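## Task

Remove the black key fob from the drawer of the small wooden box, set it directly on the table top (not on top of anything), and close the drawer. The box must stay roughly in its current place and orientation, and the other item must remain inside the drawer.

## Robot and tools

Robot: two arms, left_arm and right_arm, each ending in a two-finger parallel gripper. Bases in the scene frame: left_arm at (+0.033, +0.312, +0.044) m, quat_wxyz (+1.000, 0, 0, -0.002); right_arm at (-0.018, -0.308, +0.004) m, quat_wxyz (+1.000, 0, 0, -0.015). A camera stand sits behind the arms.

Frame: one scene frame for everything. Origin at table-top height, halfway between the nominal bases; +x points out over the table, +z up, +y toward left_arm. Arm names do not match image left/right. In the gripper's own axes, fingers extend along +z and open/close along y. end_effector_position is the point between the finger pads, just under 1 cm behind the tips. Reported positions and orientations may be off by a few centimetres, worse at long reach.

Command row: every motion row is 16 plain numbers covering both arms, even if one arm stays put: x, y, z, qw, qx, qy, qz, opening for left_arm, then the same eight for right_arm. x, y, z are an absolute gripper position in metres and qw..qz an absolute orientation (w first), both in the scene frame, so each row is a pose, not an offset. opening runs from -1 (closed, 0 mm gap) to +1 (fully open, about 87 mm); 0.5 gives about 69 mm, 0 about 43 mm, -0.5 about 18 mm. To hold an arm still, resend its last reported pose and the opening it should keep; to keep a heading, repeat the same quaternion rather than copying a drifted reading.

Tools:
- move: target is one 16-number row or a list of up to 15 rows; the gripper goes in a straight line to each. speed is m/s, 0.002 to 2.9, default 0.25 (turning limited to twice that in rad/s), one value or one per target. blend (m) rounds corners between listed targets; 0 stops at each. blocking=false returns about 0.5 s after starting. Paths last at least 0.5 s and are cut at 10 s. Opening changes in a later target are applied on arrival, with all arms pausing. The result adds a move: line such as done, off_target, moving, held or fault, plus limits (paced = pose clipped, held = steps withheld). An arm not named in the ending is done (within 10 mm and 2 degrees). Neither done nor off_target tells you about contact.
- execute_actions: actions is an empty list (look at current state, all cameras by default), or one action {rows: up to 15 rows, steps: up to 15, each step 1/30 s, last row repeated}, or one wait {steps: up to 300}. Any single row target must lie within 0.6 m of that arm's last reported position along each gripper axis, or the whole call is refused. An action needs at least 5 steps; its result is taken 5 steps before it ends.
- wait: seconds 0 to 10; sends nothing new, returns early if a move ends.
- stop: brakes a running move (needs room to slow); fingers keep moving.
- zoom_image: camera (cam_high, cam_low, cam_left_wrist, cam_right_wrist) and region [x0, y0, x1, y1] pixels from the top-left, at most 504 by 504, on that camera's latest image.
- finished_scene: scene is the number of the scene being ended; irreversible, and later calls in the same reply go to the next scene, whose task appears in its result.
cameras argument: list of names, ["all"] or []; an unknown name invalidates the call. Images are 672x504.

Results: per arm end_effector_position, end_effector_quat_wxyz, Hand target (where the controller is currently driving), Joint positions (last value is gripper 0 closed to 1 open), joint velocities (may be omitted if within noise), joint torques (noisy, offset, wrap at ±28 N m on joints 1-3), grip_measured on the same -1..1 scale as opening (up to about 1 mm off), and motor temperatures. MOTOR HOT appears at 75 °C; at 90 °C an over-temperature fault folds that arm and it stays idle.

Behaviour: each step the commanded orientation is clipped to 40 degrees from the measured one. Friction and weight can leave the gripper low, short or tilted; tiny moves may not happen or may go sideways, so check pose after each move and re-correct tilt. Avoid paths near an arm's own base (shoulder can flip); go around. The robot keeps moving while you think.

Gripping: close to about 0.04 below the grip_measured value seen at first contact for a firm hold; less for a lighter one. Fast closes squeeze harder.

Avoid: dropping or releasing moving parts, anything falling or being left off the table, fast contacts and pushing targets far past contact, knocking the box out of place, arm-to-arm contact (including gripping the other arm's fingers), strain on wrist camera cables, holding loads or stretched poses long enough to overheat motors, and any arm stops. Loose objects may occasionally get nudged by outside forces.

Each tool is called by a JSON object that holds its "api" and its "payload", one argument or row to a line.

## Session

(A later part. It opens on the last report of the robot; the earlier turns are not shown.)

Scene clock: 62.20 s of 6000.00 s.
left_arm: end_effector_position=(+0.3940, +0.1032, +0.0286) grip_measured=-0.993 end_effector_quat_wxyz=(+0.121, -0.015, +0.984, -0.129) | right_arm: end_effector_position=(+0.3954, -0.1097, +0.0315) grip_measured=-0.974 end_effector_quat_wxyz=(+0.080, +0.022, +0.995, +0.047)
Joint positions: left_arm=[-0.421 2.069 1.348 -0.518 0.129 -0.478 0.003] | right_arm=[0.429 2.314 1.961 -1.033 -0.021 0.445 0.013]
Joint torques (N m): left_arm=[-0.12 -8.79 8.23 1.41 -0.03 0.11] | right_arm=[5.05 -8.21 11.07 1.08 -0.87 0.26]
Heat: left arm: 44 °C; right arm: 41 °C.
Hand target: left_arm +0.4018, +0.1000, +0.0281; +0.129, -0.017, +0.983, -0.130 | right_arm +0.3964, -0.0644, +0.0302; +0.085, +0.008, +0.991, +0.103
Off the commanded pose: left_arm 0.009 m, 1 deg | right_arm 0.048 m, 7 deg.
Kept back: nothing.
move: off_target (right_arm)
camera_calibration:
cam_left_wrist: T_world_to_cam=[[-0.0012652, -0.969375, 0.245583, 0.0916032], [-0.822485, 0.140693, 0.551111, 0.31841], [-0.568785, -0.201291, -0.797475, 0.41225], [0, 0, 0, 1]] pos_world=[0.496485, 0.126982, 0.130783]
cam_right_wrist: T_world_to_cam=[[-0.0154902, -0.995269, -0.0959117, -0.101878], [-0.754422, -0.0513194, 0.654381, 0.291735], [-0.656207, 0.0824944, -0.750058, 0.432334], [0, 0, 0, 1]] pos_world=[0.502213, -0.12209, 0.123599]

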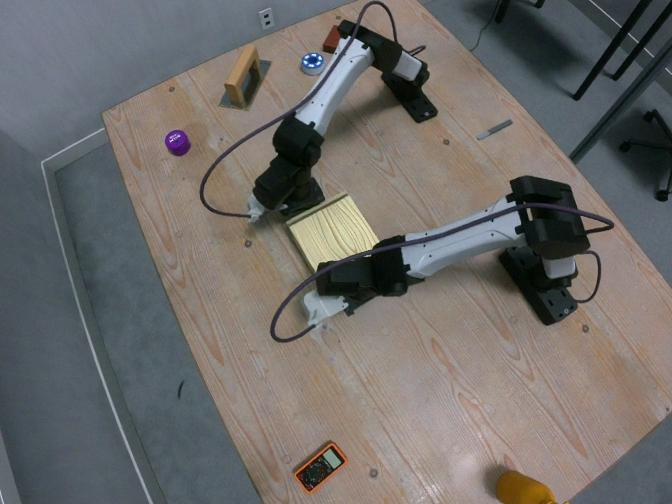

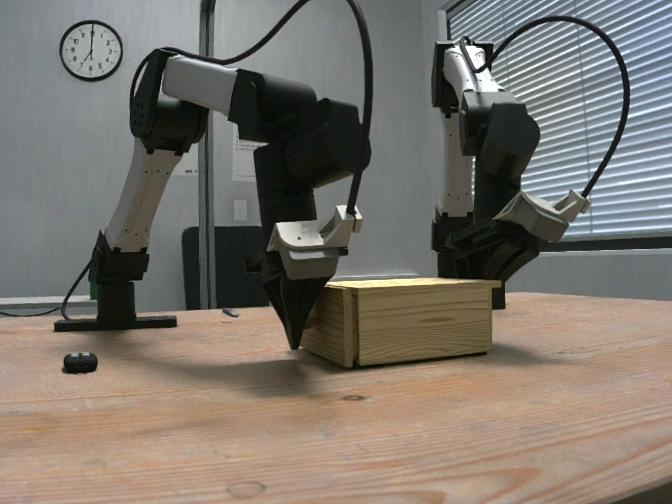

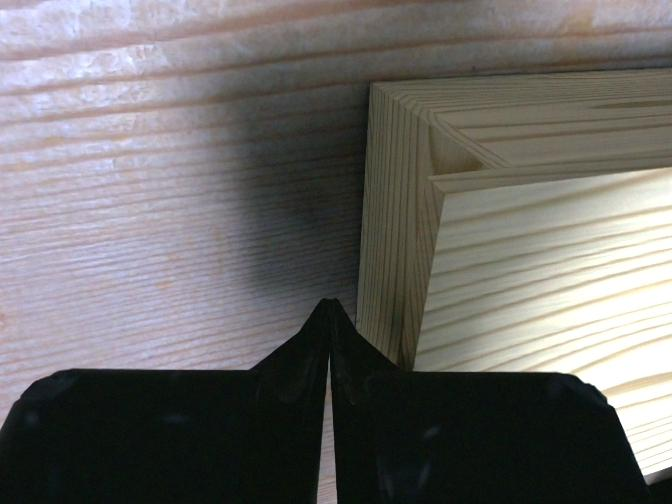

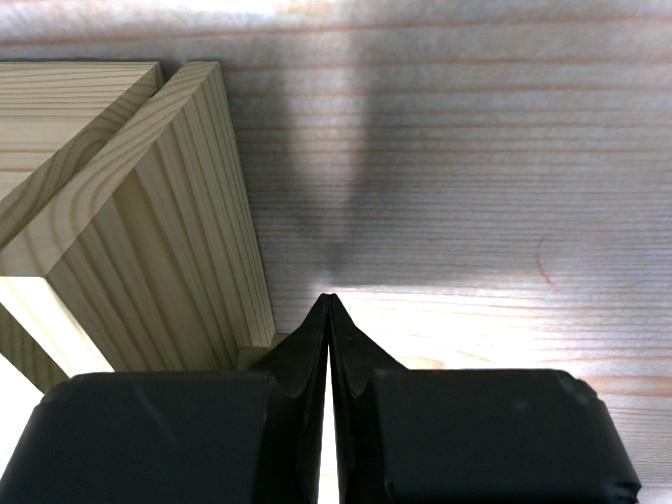

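{"api": "move", "payload": {
  "target": [
    [0.402,0.100,0.028,0.1294,-0.017,0.9829,-0.1294,-1,0.400,-0.14,0.05,0.0867,0.0091,0.9907,0.1041,-1],
    [0.402,0.100,0.028,0.1294,-0.017,0.9829,-0.1294,-1,0.39,-0.17,0.17,0.174,0,0.985,0,-1]
  ],
  "speed": [0.1,0.2],
  "blend": [0.02,0],
  "cameras": ["all"]
}}

{"api": "zoom_image", "payload": {
  "camera": "cam_high",
  "region": [250, 150, 400, 300]
}}

{"api": "zoom_image", "payload": {
  "camera": "cam_low",
  "region": [260, 250, 520, 390]
}}

Scene clock: 64.90 s of 6000.00 s.
left_arm: end_effector_position=(+0.3940, +0.1032, +0.0286) grip_measured=-0.993 end_effector_quat_wxyz=(+0.121, -0.015, +0.984, -0.129) | right_arm: end_effector_position=(+0.3877, -0.1712, +0.1480) grip_measured=-0.974 end_effector_quat_wxyz=(+0.147, +0.005, +0.989, -0.003)
Joint positions: left_arm=[-0.421 2.069 1.348 -0.518 0.129 -0.478 0.003] | right_arm=[0.365 2.092 2.065 -1.267 0.103 0.331 0.013]
Joint torques (N m): left_arm=[-0.14 -8.76 8.25 1.41 -0.03 0.1] | right_arm=[0.75 -12.03 10.5 0.61 0.2 -0.27]
Motor temperatures (°C): left_arm=[26 43 44 36 25 27 23] | right_arm=[25 42 35 31 28 29 29]
Heat: left arm: 44 °C; right arm: 42 °C.
Hand target: left_arm +0.4018, +0.1000, +0.0281; +0.129, -0.017, +0.983, -0.130 | right_arm +0.3895, -0.1702, +0.1698; +0.174, +0.000, +0.985, +0.000
Off the commanded pose: left_arm 0.009 m, 1 deg | right_arm 0.022 m, 3 deg.
Kept back: nothing.
move: off_target (right_arm)
camera_calibration:
cam_left_wrist: T_world_to_cam=[[-0.0012652, -0.969375, 0.245583, 0.0916032], [-0.822485, 0.140693, 0.551111, 0.31841], [-0.568785, -0.201291, -0.797475, 0.41225], [0, 0, 0, 1]] pos_world=[0.496485, 0.126982, 0.130783]
cam_right_wrist: T_world_to_cam=[[0.00882272, -0.99992, 0.00907272, -0.177745], [-0.833996, -0.00235228, 0.551766, 0.260992], [-0.5517, -0.0124347, -0.83395, 0.475366], [0, 0, 0, 1]] pos_world=[0.481494, -0.171206, 0.254037]

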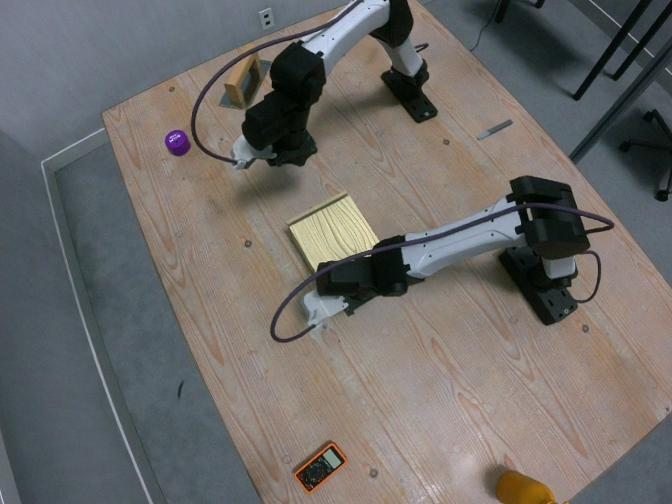

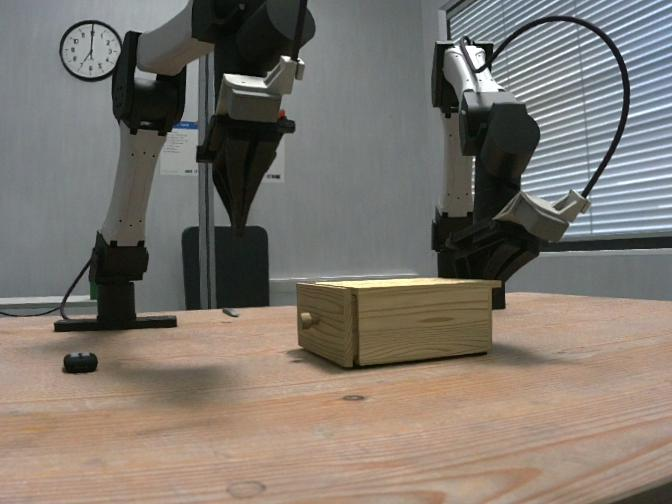

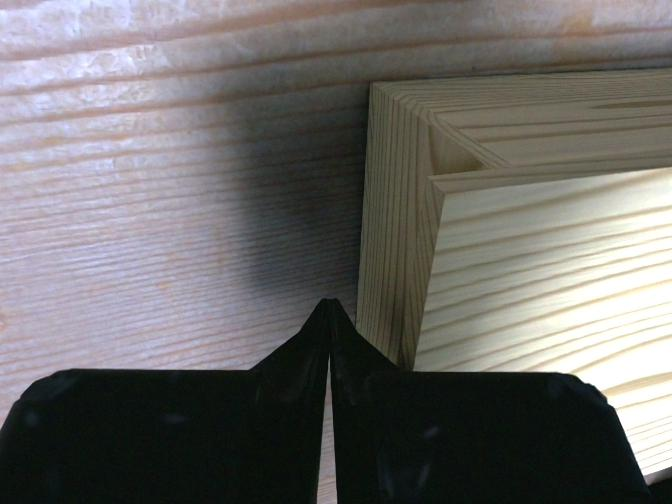

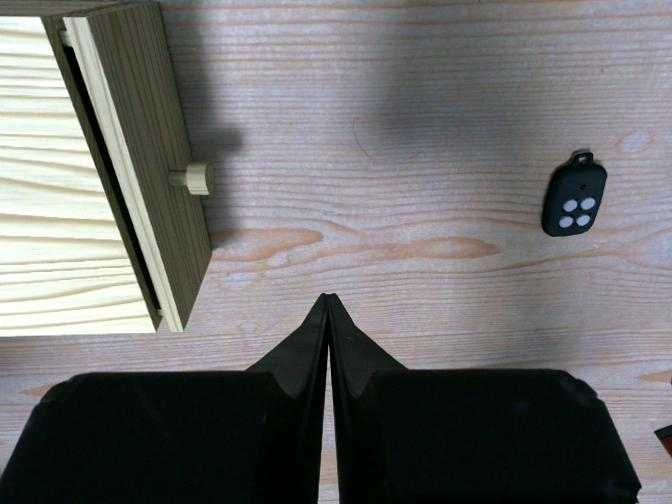

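Scaled by 3.360 from the camera's 672x504 image, which has a finer 960x720 frame.

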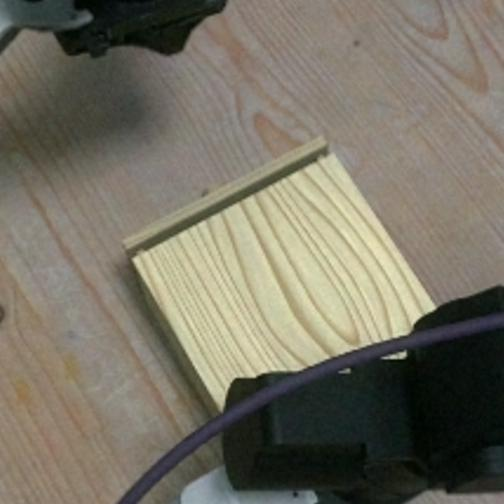

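Scaled by 1.938 from the camera's 672x504 image, which has a finer 960x720 frame.

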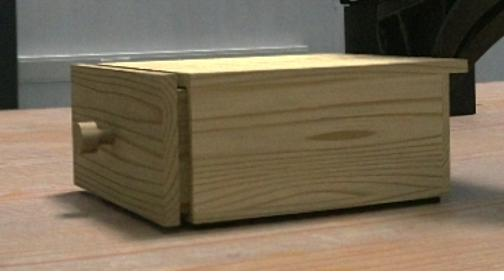

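{"api": "move", "payload": {
  "target": [
    [0.402,0.116,0.03,0.1294,-0.017,0.9829,-0.1294,-1,0.44,-0.135,0.08,0.0867,0.0091,0.9907,0.1041,-1],
    [0.450,0.102,0.026,0.1294,-0.017,0.9829,-0.1294,-1,0.446,-0.12,0.03,0.0867,0.0091,0.9907,0.1041,-1],
    [0.450,0.100,0.026,0.1294,-0.017,0.9829,-0.1294,-1,0.446,-0.060,0.03,0.0867,0.0091,0.9907,0.1041,-1]
  ],
  "speed": [0.15,0.1,0.04],
  "cameras": ["all"]
}}

{"api": "zoom_image", "payload": {
  "camera": "cam_low",
  "region": [260, 250, 520, 390]
}}

Scene clock: 69.63 s of 6000.00 s.
left_arm: end_effector_position=(+0.4462, +0.1057, +0.0282) grip_measured=-0.993 end_effector_quat_wxyz=(+0.131, -0.019, +0.983, -0.124) | right_arm: end_effector_position=(+0.4434, -0.1000, +0.0343) grip_measured=-0.974 end_effector_quat_wxyz=(+0.080, +0.014, +0.994, +0.068)
Joint positions: left_arm=[-0.374 2.221 1.595 -0.604 0.126 -0.439 0.003] | right_arm=[0.397 2.578 2.445 -1.238 -0.066 0.403 0.013]
Joint torques (N m): left_arm=[-0.39 -9.66 8.85 1.3 0.14 0.15] | right_arm=[4.93 -9.58 11.11 1.03 -0.55 0.36]
Heat: left arm: 45 °C; right arm: 42 °C.
Hand target: left_arm +0.4499, +0.1000, +0.0261; +0.130, -0.017, +0.983, -0.130 | right_arm +0.4432, -0.0616, +0.0312; +0.087, +0.008, +0.991, +0.105
Off the commanded pose: left_arm 0.007 m, 1 deg | right_arm 0.040 m, 4 deg.
Kept back: nothing.
move: off_target (right_arm)
camera_calibration:
cam_left_wrist: T_world_to_cam=[[0.00601976, -0.971667, 0.236277, 0.0914134], [-0.833986, 0.125493, 0.537325, 0.368379], [-0.551752, -0.200286, -0.809602, 0.434811], [0, 0, 0, 1]] pos_world=[0.546581, 0.129681, 0.132486]
cam_right_wrist: T_world_to_cam=[[0.00319165, -0.990735, -0.135771, -0.0975821], [-0.753769, -0.0916039, 0.650724, 0.322453], [-0.657132, 0.100263, -0.747078, 0.467207], [0, 0, 0, 1]] pos_world=[0.550383, -0.113984, 0.125964]

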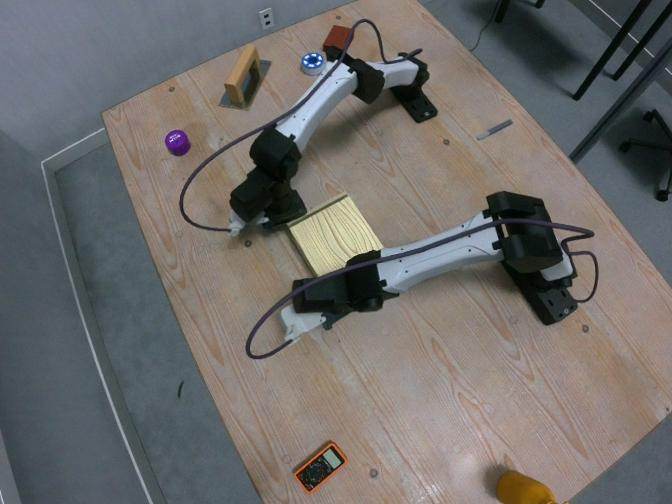

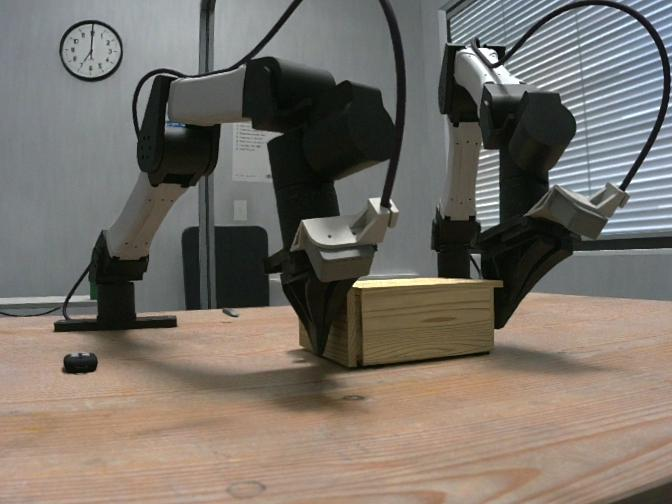

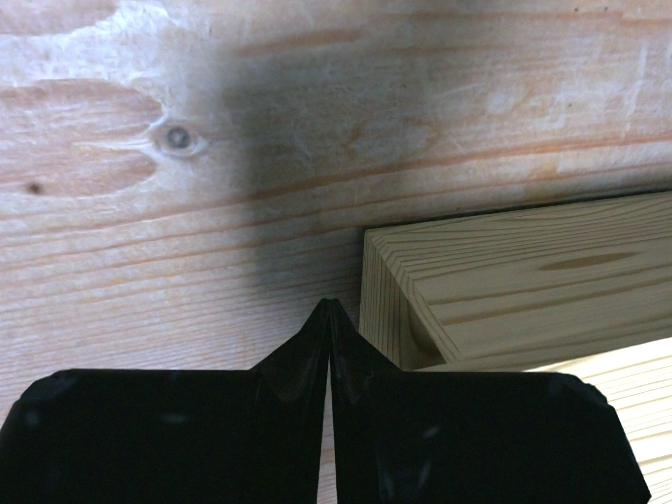

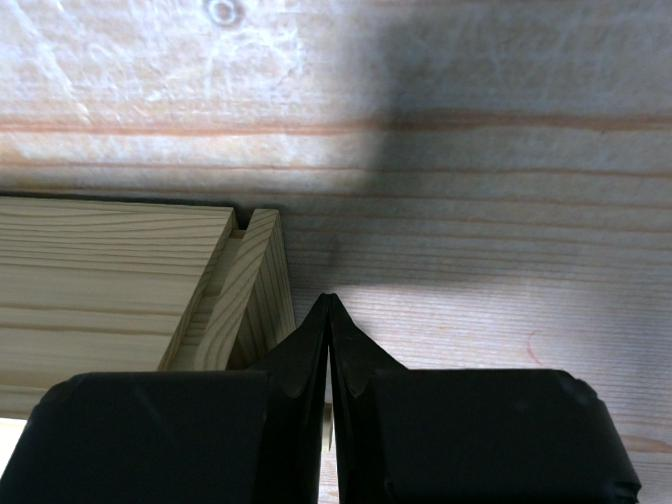

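Scaled by 1.938 from the camera's 672x504 image, which has a finer 960x720 frame.

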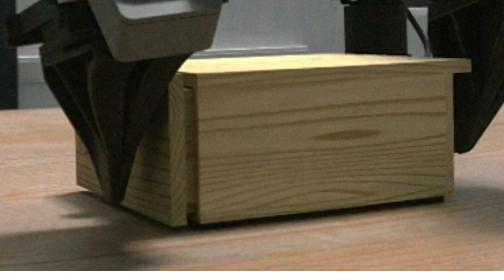

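{"api": "move", "payload": {
  "target": [
    [0.450,0.098,0.026,0.1294,-0.017,0.9829,-0.1294,-1,0.43,-0.135,0.035,0.0867,0.0091,0.9907,0.1041,-1],
    [0.450,0.098,0.026,0.1294,-0.017,0.9829,-0.1294,-1,0.395,-0.13,0.03,0.0867,0.0091,0.9907,0.1041,-1],
    [0.450,0.098,0.026,0.1294,-0.017,0.9829,-0.1294,-1,0.395,-0.04,0.028,0.0867,0.0091,0.9907,0.1041,-1]
  ],
  "speed": [0.15,0.1,0.05],
  "cameras": ["all"]
}}

{"api": "zoom_image", "payload": {
  "camera": "cam_low",
  "region": [260, 250, 520, 390]
}}

{"api": "zoom_image", "payload": {
  "camera": "cam_high",
  "region": [250, 150, 400, 300]
}}

Scene clock: 73.93 s of 6000.00 s.
left_arm: end_effector_position=(+0.4462, +0.1068, +0.0279) grip_measured=-0.993 end_effector_quat_wxyz=(+0.129, -0.020, +0.984, -0.121) | right_arm: end_effector_position=(+0.3856, -0.1011, +0.0291) grip_measured=-0.974 end_effector_quat_wxyz=(+0.068, +0.025, +0.997, +0.027)
Joint positions: left_arm=[-0.373 2.224 1.599 -0.611 0.122 -0.438 0.003] | right_arm=[0.464 2.335 1.99 -1.08 0.012 0.483 0.013]
Joint torques (N m): left_arm=[-0.83 -9.65 8.84 1.34 0.17 0.1] | right_arm=[6.13 -8.65 11.59 1.29 -1.1 0.27]
Heat: left arm: 46 °C; right arm: 42 °C.
Hand target: left_arm +0.4497, +0.0981, +0.0261; +0.130, -0.017, +0.983, -0.129 | right_arm +0.3893, -0.0439, +0.0320; +0.083, +0.006, +0.991, +0.102
Off the commanded pose: left_arm 0.010 m, 1 deg | right_arm 0.062 m, 9 deg.
Kept back: nothing.
move: off_target (right_arm)
camera_calibration:
cam_left_wrist: T_world_to_cam=[[0.0084014, -0.972894, 0.231098, 0.0917718], [-0.832467, 0.121235, 0.540648, 0.368161], [-0.554011, -0.196923, -0.808884, 0.435327], [0, 0, 0, 1]] pos_world=[0.546887, 0.130376, 0.131875]
cam_right_wrist: T_world_to_cam=[[-0.0245319, -0.998126, -0.0560565, -0.0916388], [-0.737619, -0.019776, 0.674928, 0.282416], [-0.674772, 0.0579056, -0.735751, 0.427563], [0, 0, 0, 1]] pos_world=[0.494574, -0.11064, 0.118833]

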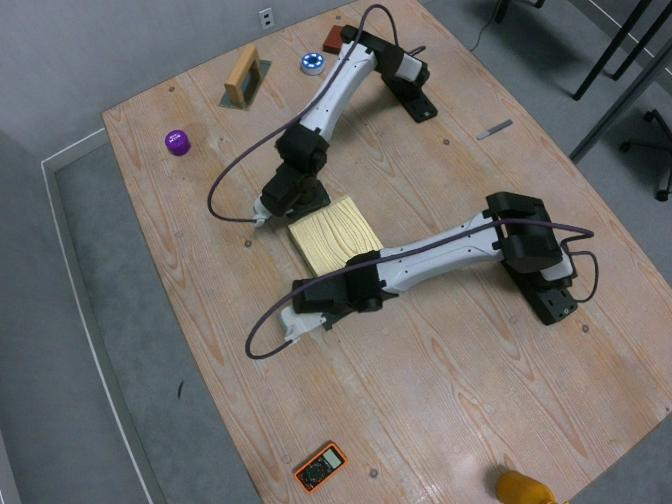

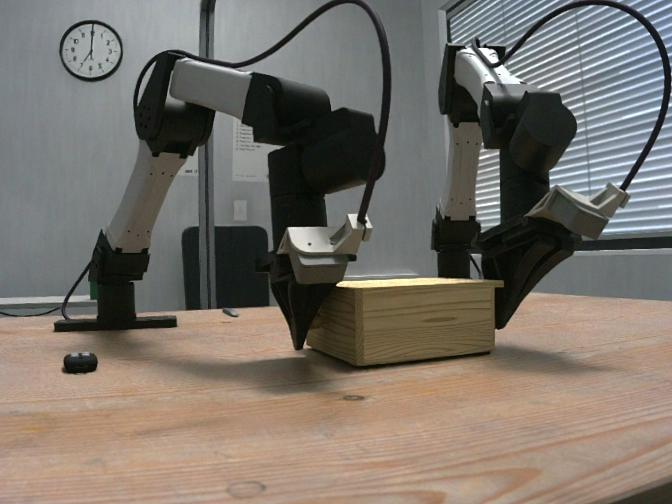

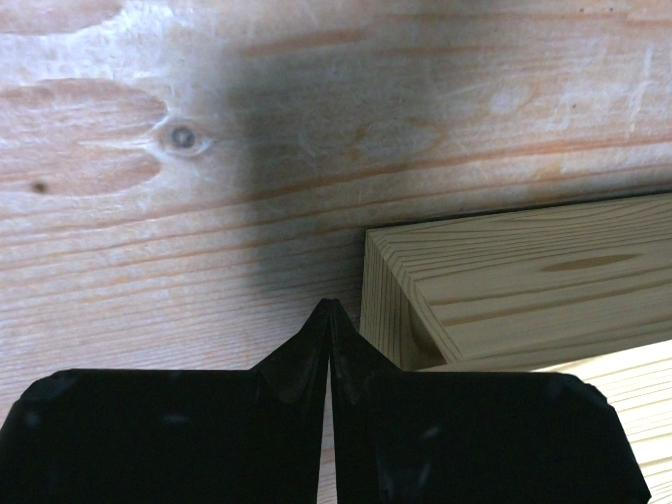

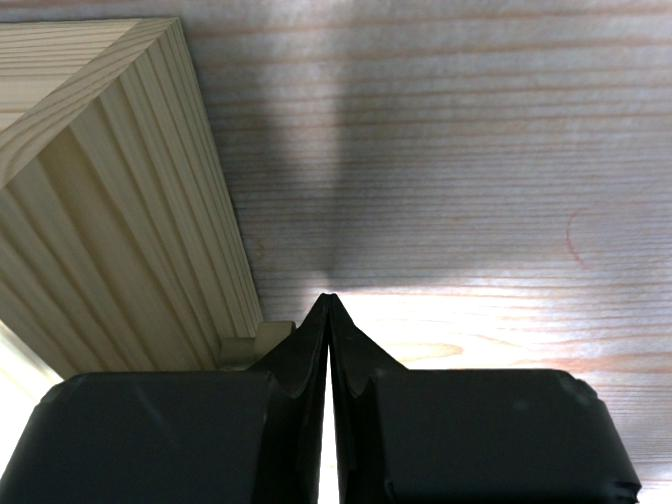

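Scaled by 1.938 from the camera's 672x504 image, which has a finer 960x720 frame.

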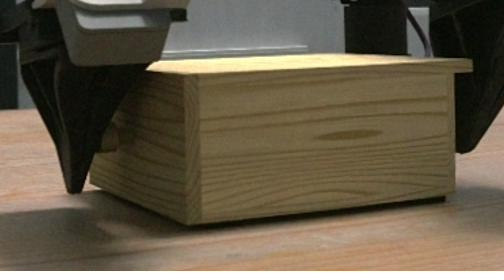

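Scaled by 3.360 from the camera's 672x504 image, which has a finer 960x720 frame.

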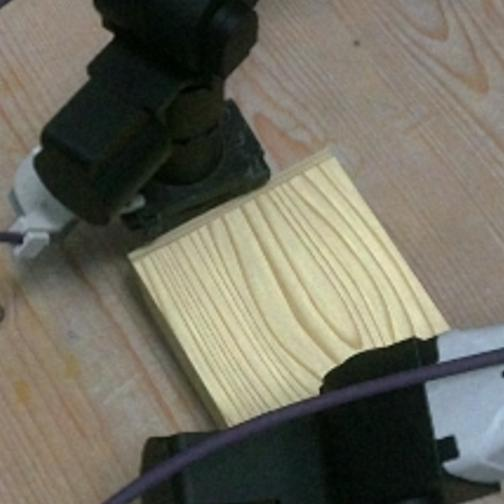

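{"api": "move", "payload": {
  "target": [
    [0.446,0.125,0.04,0.1294,-0.017,0.9829,-0.1294,-1,0.386,-0.125,0.035,0.0867,0.0091,0.9907,0.1041,-1],
    [0.42,0.22,0.13,0.174,0,0.985,0,-1,0.375,-0.22,0.14,0.174,0,0.985,0,-1]
  ],
  "speed": [0.1,0.25],
  "blend": [0.015,0],
  "cameras": ["all"]
}}

{"api": "zoom_image", "payload": {
  "camera": "cam_high",
  "region": [250, 150, 400, 300]
}}

{"api": "zoom_image", "payload": {
  "camera": "cam_low",
  "region": [260, 250, 520, 390]
}}

Scene clock: 76.17 s of 6000.00 s.
left_arm: end_effector_position=(+0.4240, +0.2147, +0.1265) grip_measured=-0.993 end_effector_quat_wxyz=(+0.173, -0.002, +0.985, -0.010) | right_arm: end_effector_position=(+0.3717, -0.2171, +0.1226) grip_measured=-0.974 end_effector_quat_wxyz=(+0.152, +0.002, +0.988, +0.001)
Joint positions: left_arm=[-0.244 1.906 1.54 -0.863 -0.065 -0.241 0.003] | right_arm=[0.264 1.935 1.733 -1.071 0.067 0.227 0.013]
Joint torques (N m): left_arm=[0.16 -10.65 6.15 1.21 -0.22 0.23] | right_arm=[-0.13 -10.93 9.7 0.69 0.15 -0.23]
Motor temperatures (°C): left_arm=[26 48 45 35 24 27 23] | right_arm=[25 43 36 31 28 29 29]
Heat: left arm: 48 °C; right arm: 43 °C.
Hand target: left_arm +0.4201, +0.2200, +0.1299; +0.174, +0.000, +0.985, +0.000 | right_arm +0.3747, -0.2201, +0.1398; +0.174, +0.000, +0.985, +0.000
Off the commanded pose: left_arm 0.008 m, 1 deg | right_arm 0.018 m, 3 deg.
Kept back: nothing.
move: off_target (right_arm)
camera_calibration:
cam_left_wrist: T_world_to_cam=[[0.00153473, -0.999966, 0.00811687, 0.211087], [-0.876819, 0.00255712, 0.480815, 0.335124], [-0.480819, -0.00785494, -0.876785, 0.461055], [0, 0, 0, 1]] pos_world=[0.515203, 0.213844, 0.2414]
cam_right_wrist: T_world_to_cam=[[0.0169122, -0.999856, 0.00117866, -0.225307], [-0.839564, -0.0135607, 0.543092, 0.262256], [-0.542998, -0.0101744, -0.839672, 0.442762], [0, 0, 0, 1]] pos_world=[0.46441, -0.217214, 0.229612]

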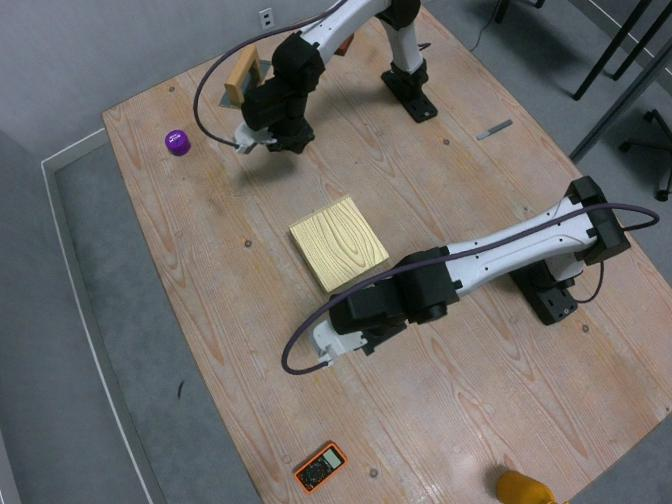

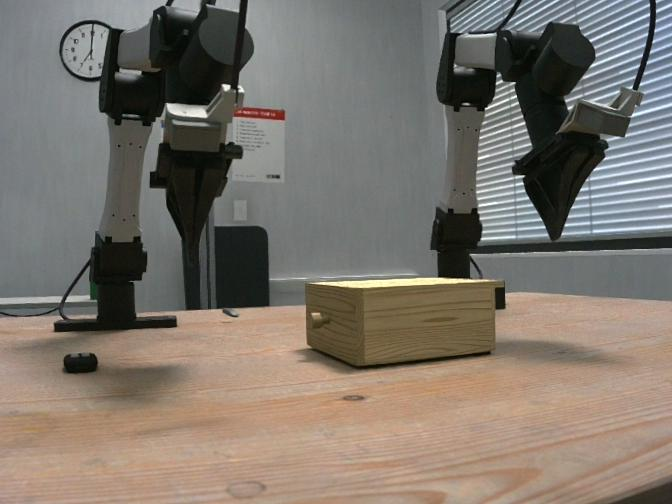

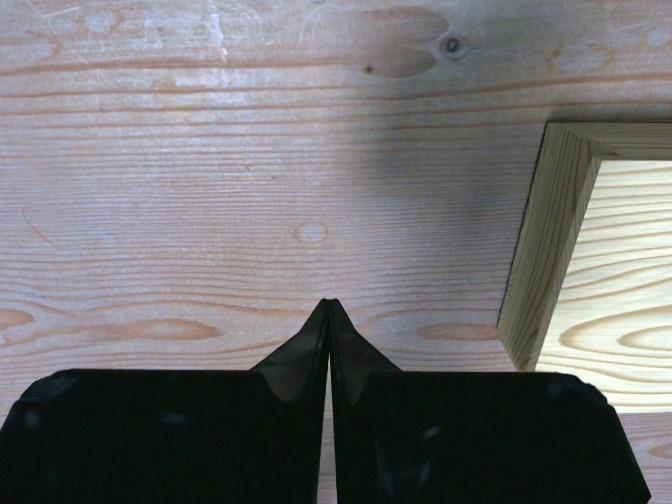

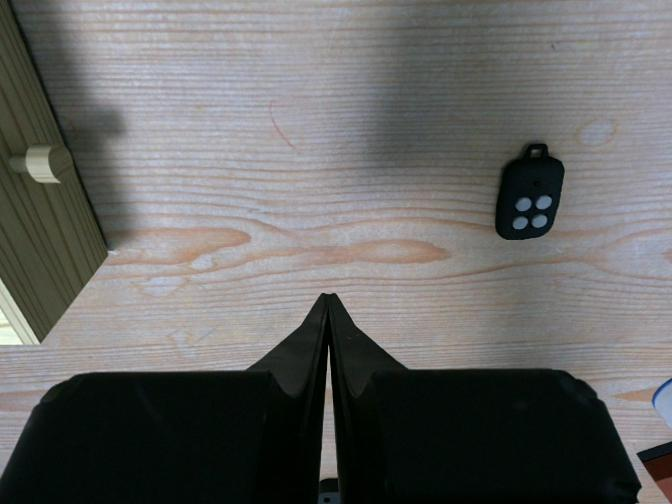

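Scaled by 3.360 from the camera's 672x504 image, which has a finer 960x720 frame.

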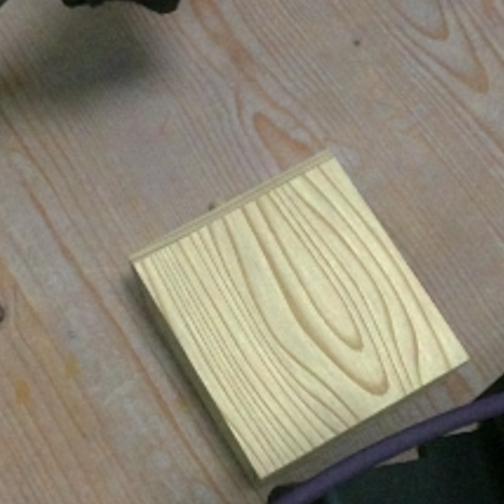

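Scaled by 1.938 from the camera's 672x504 image, which has a finer 960x720 frame.

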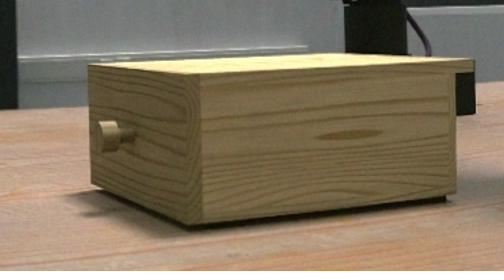

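{"api": "finished_scene", "payload": {
  "scene": 1
}}

The scene is finished: the task was done.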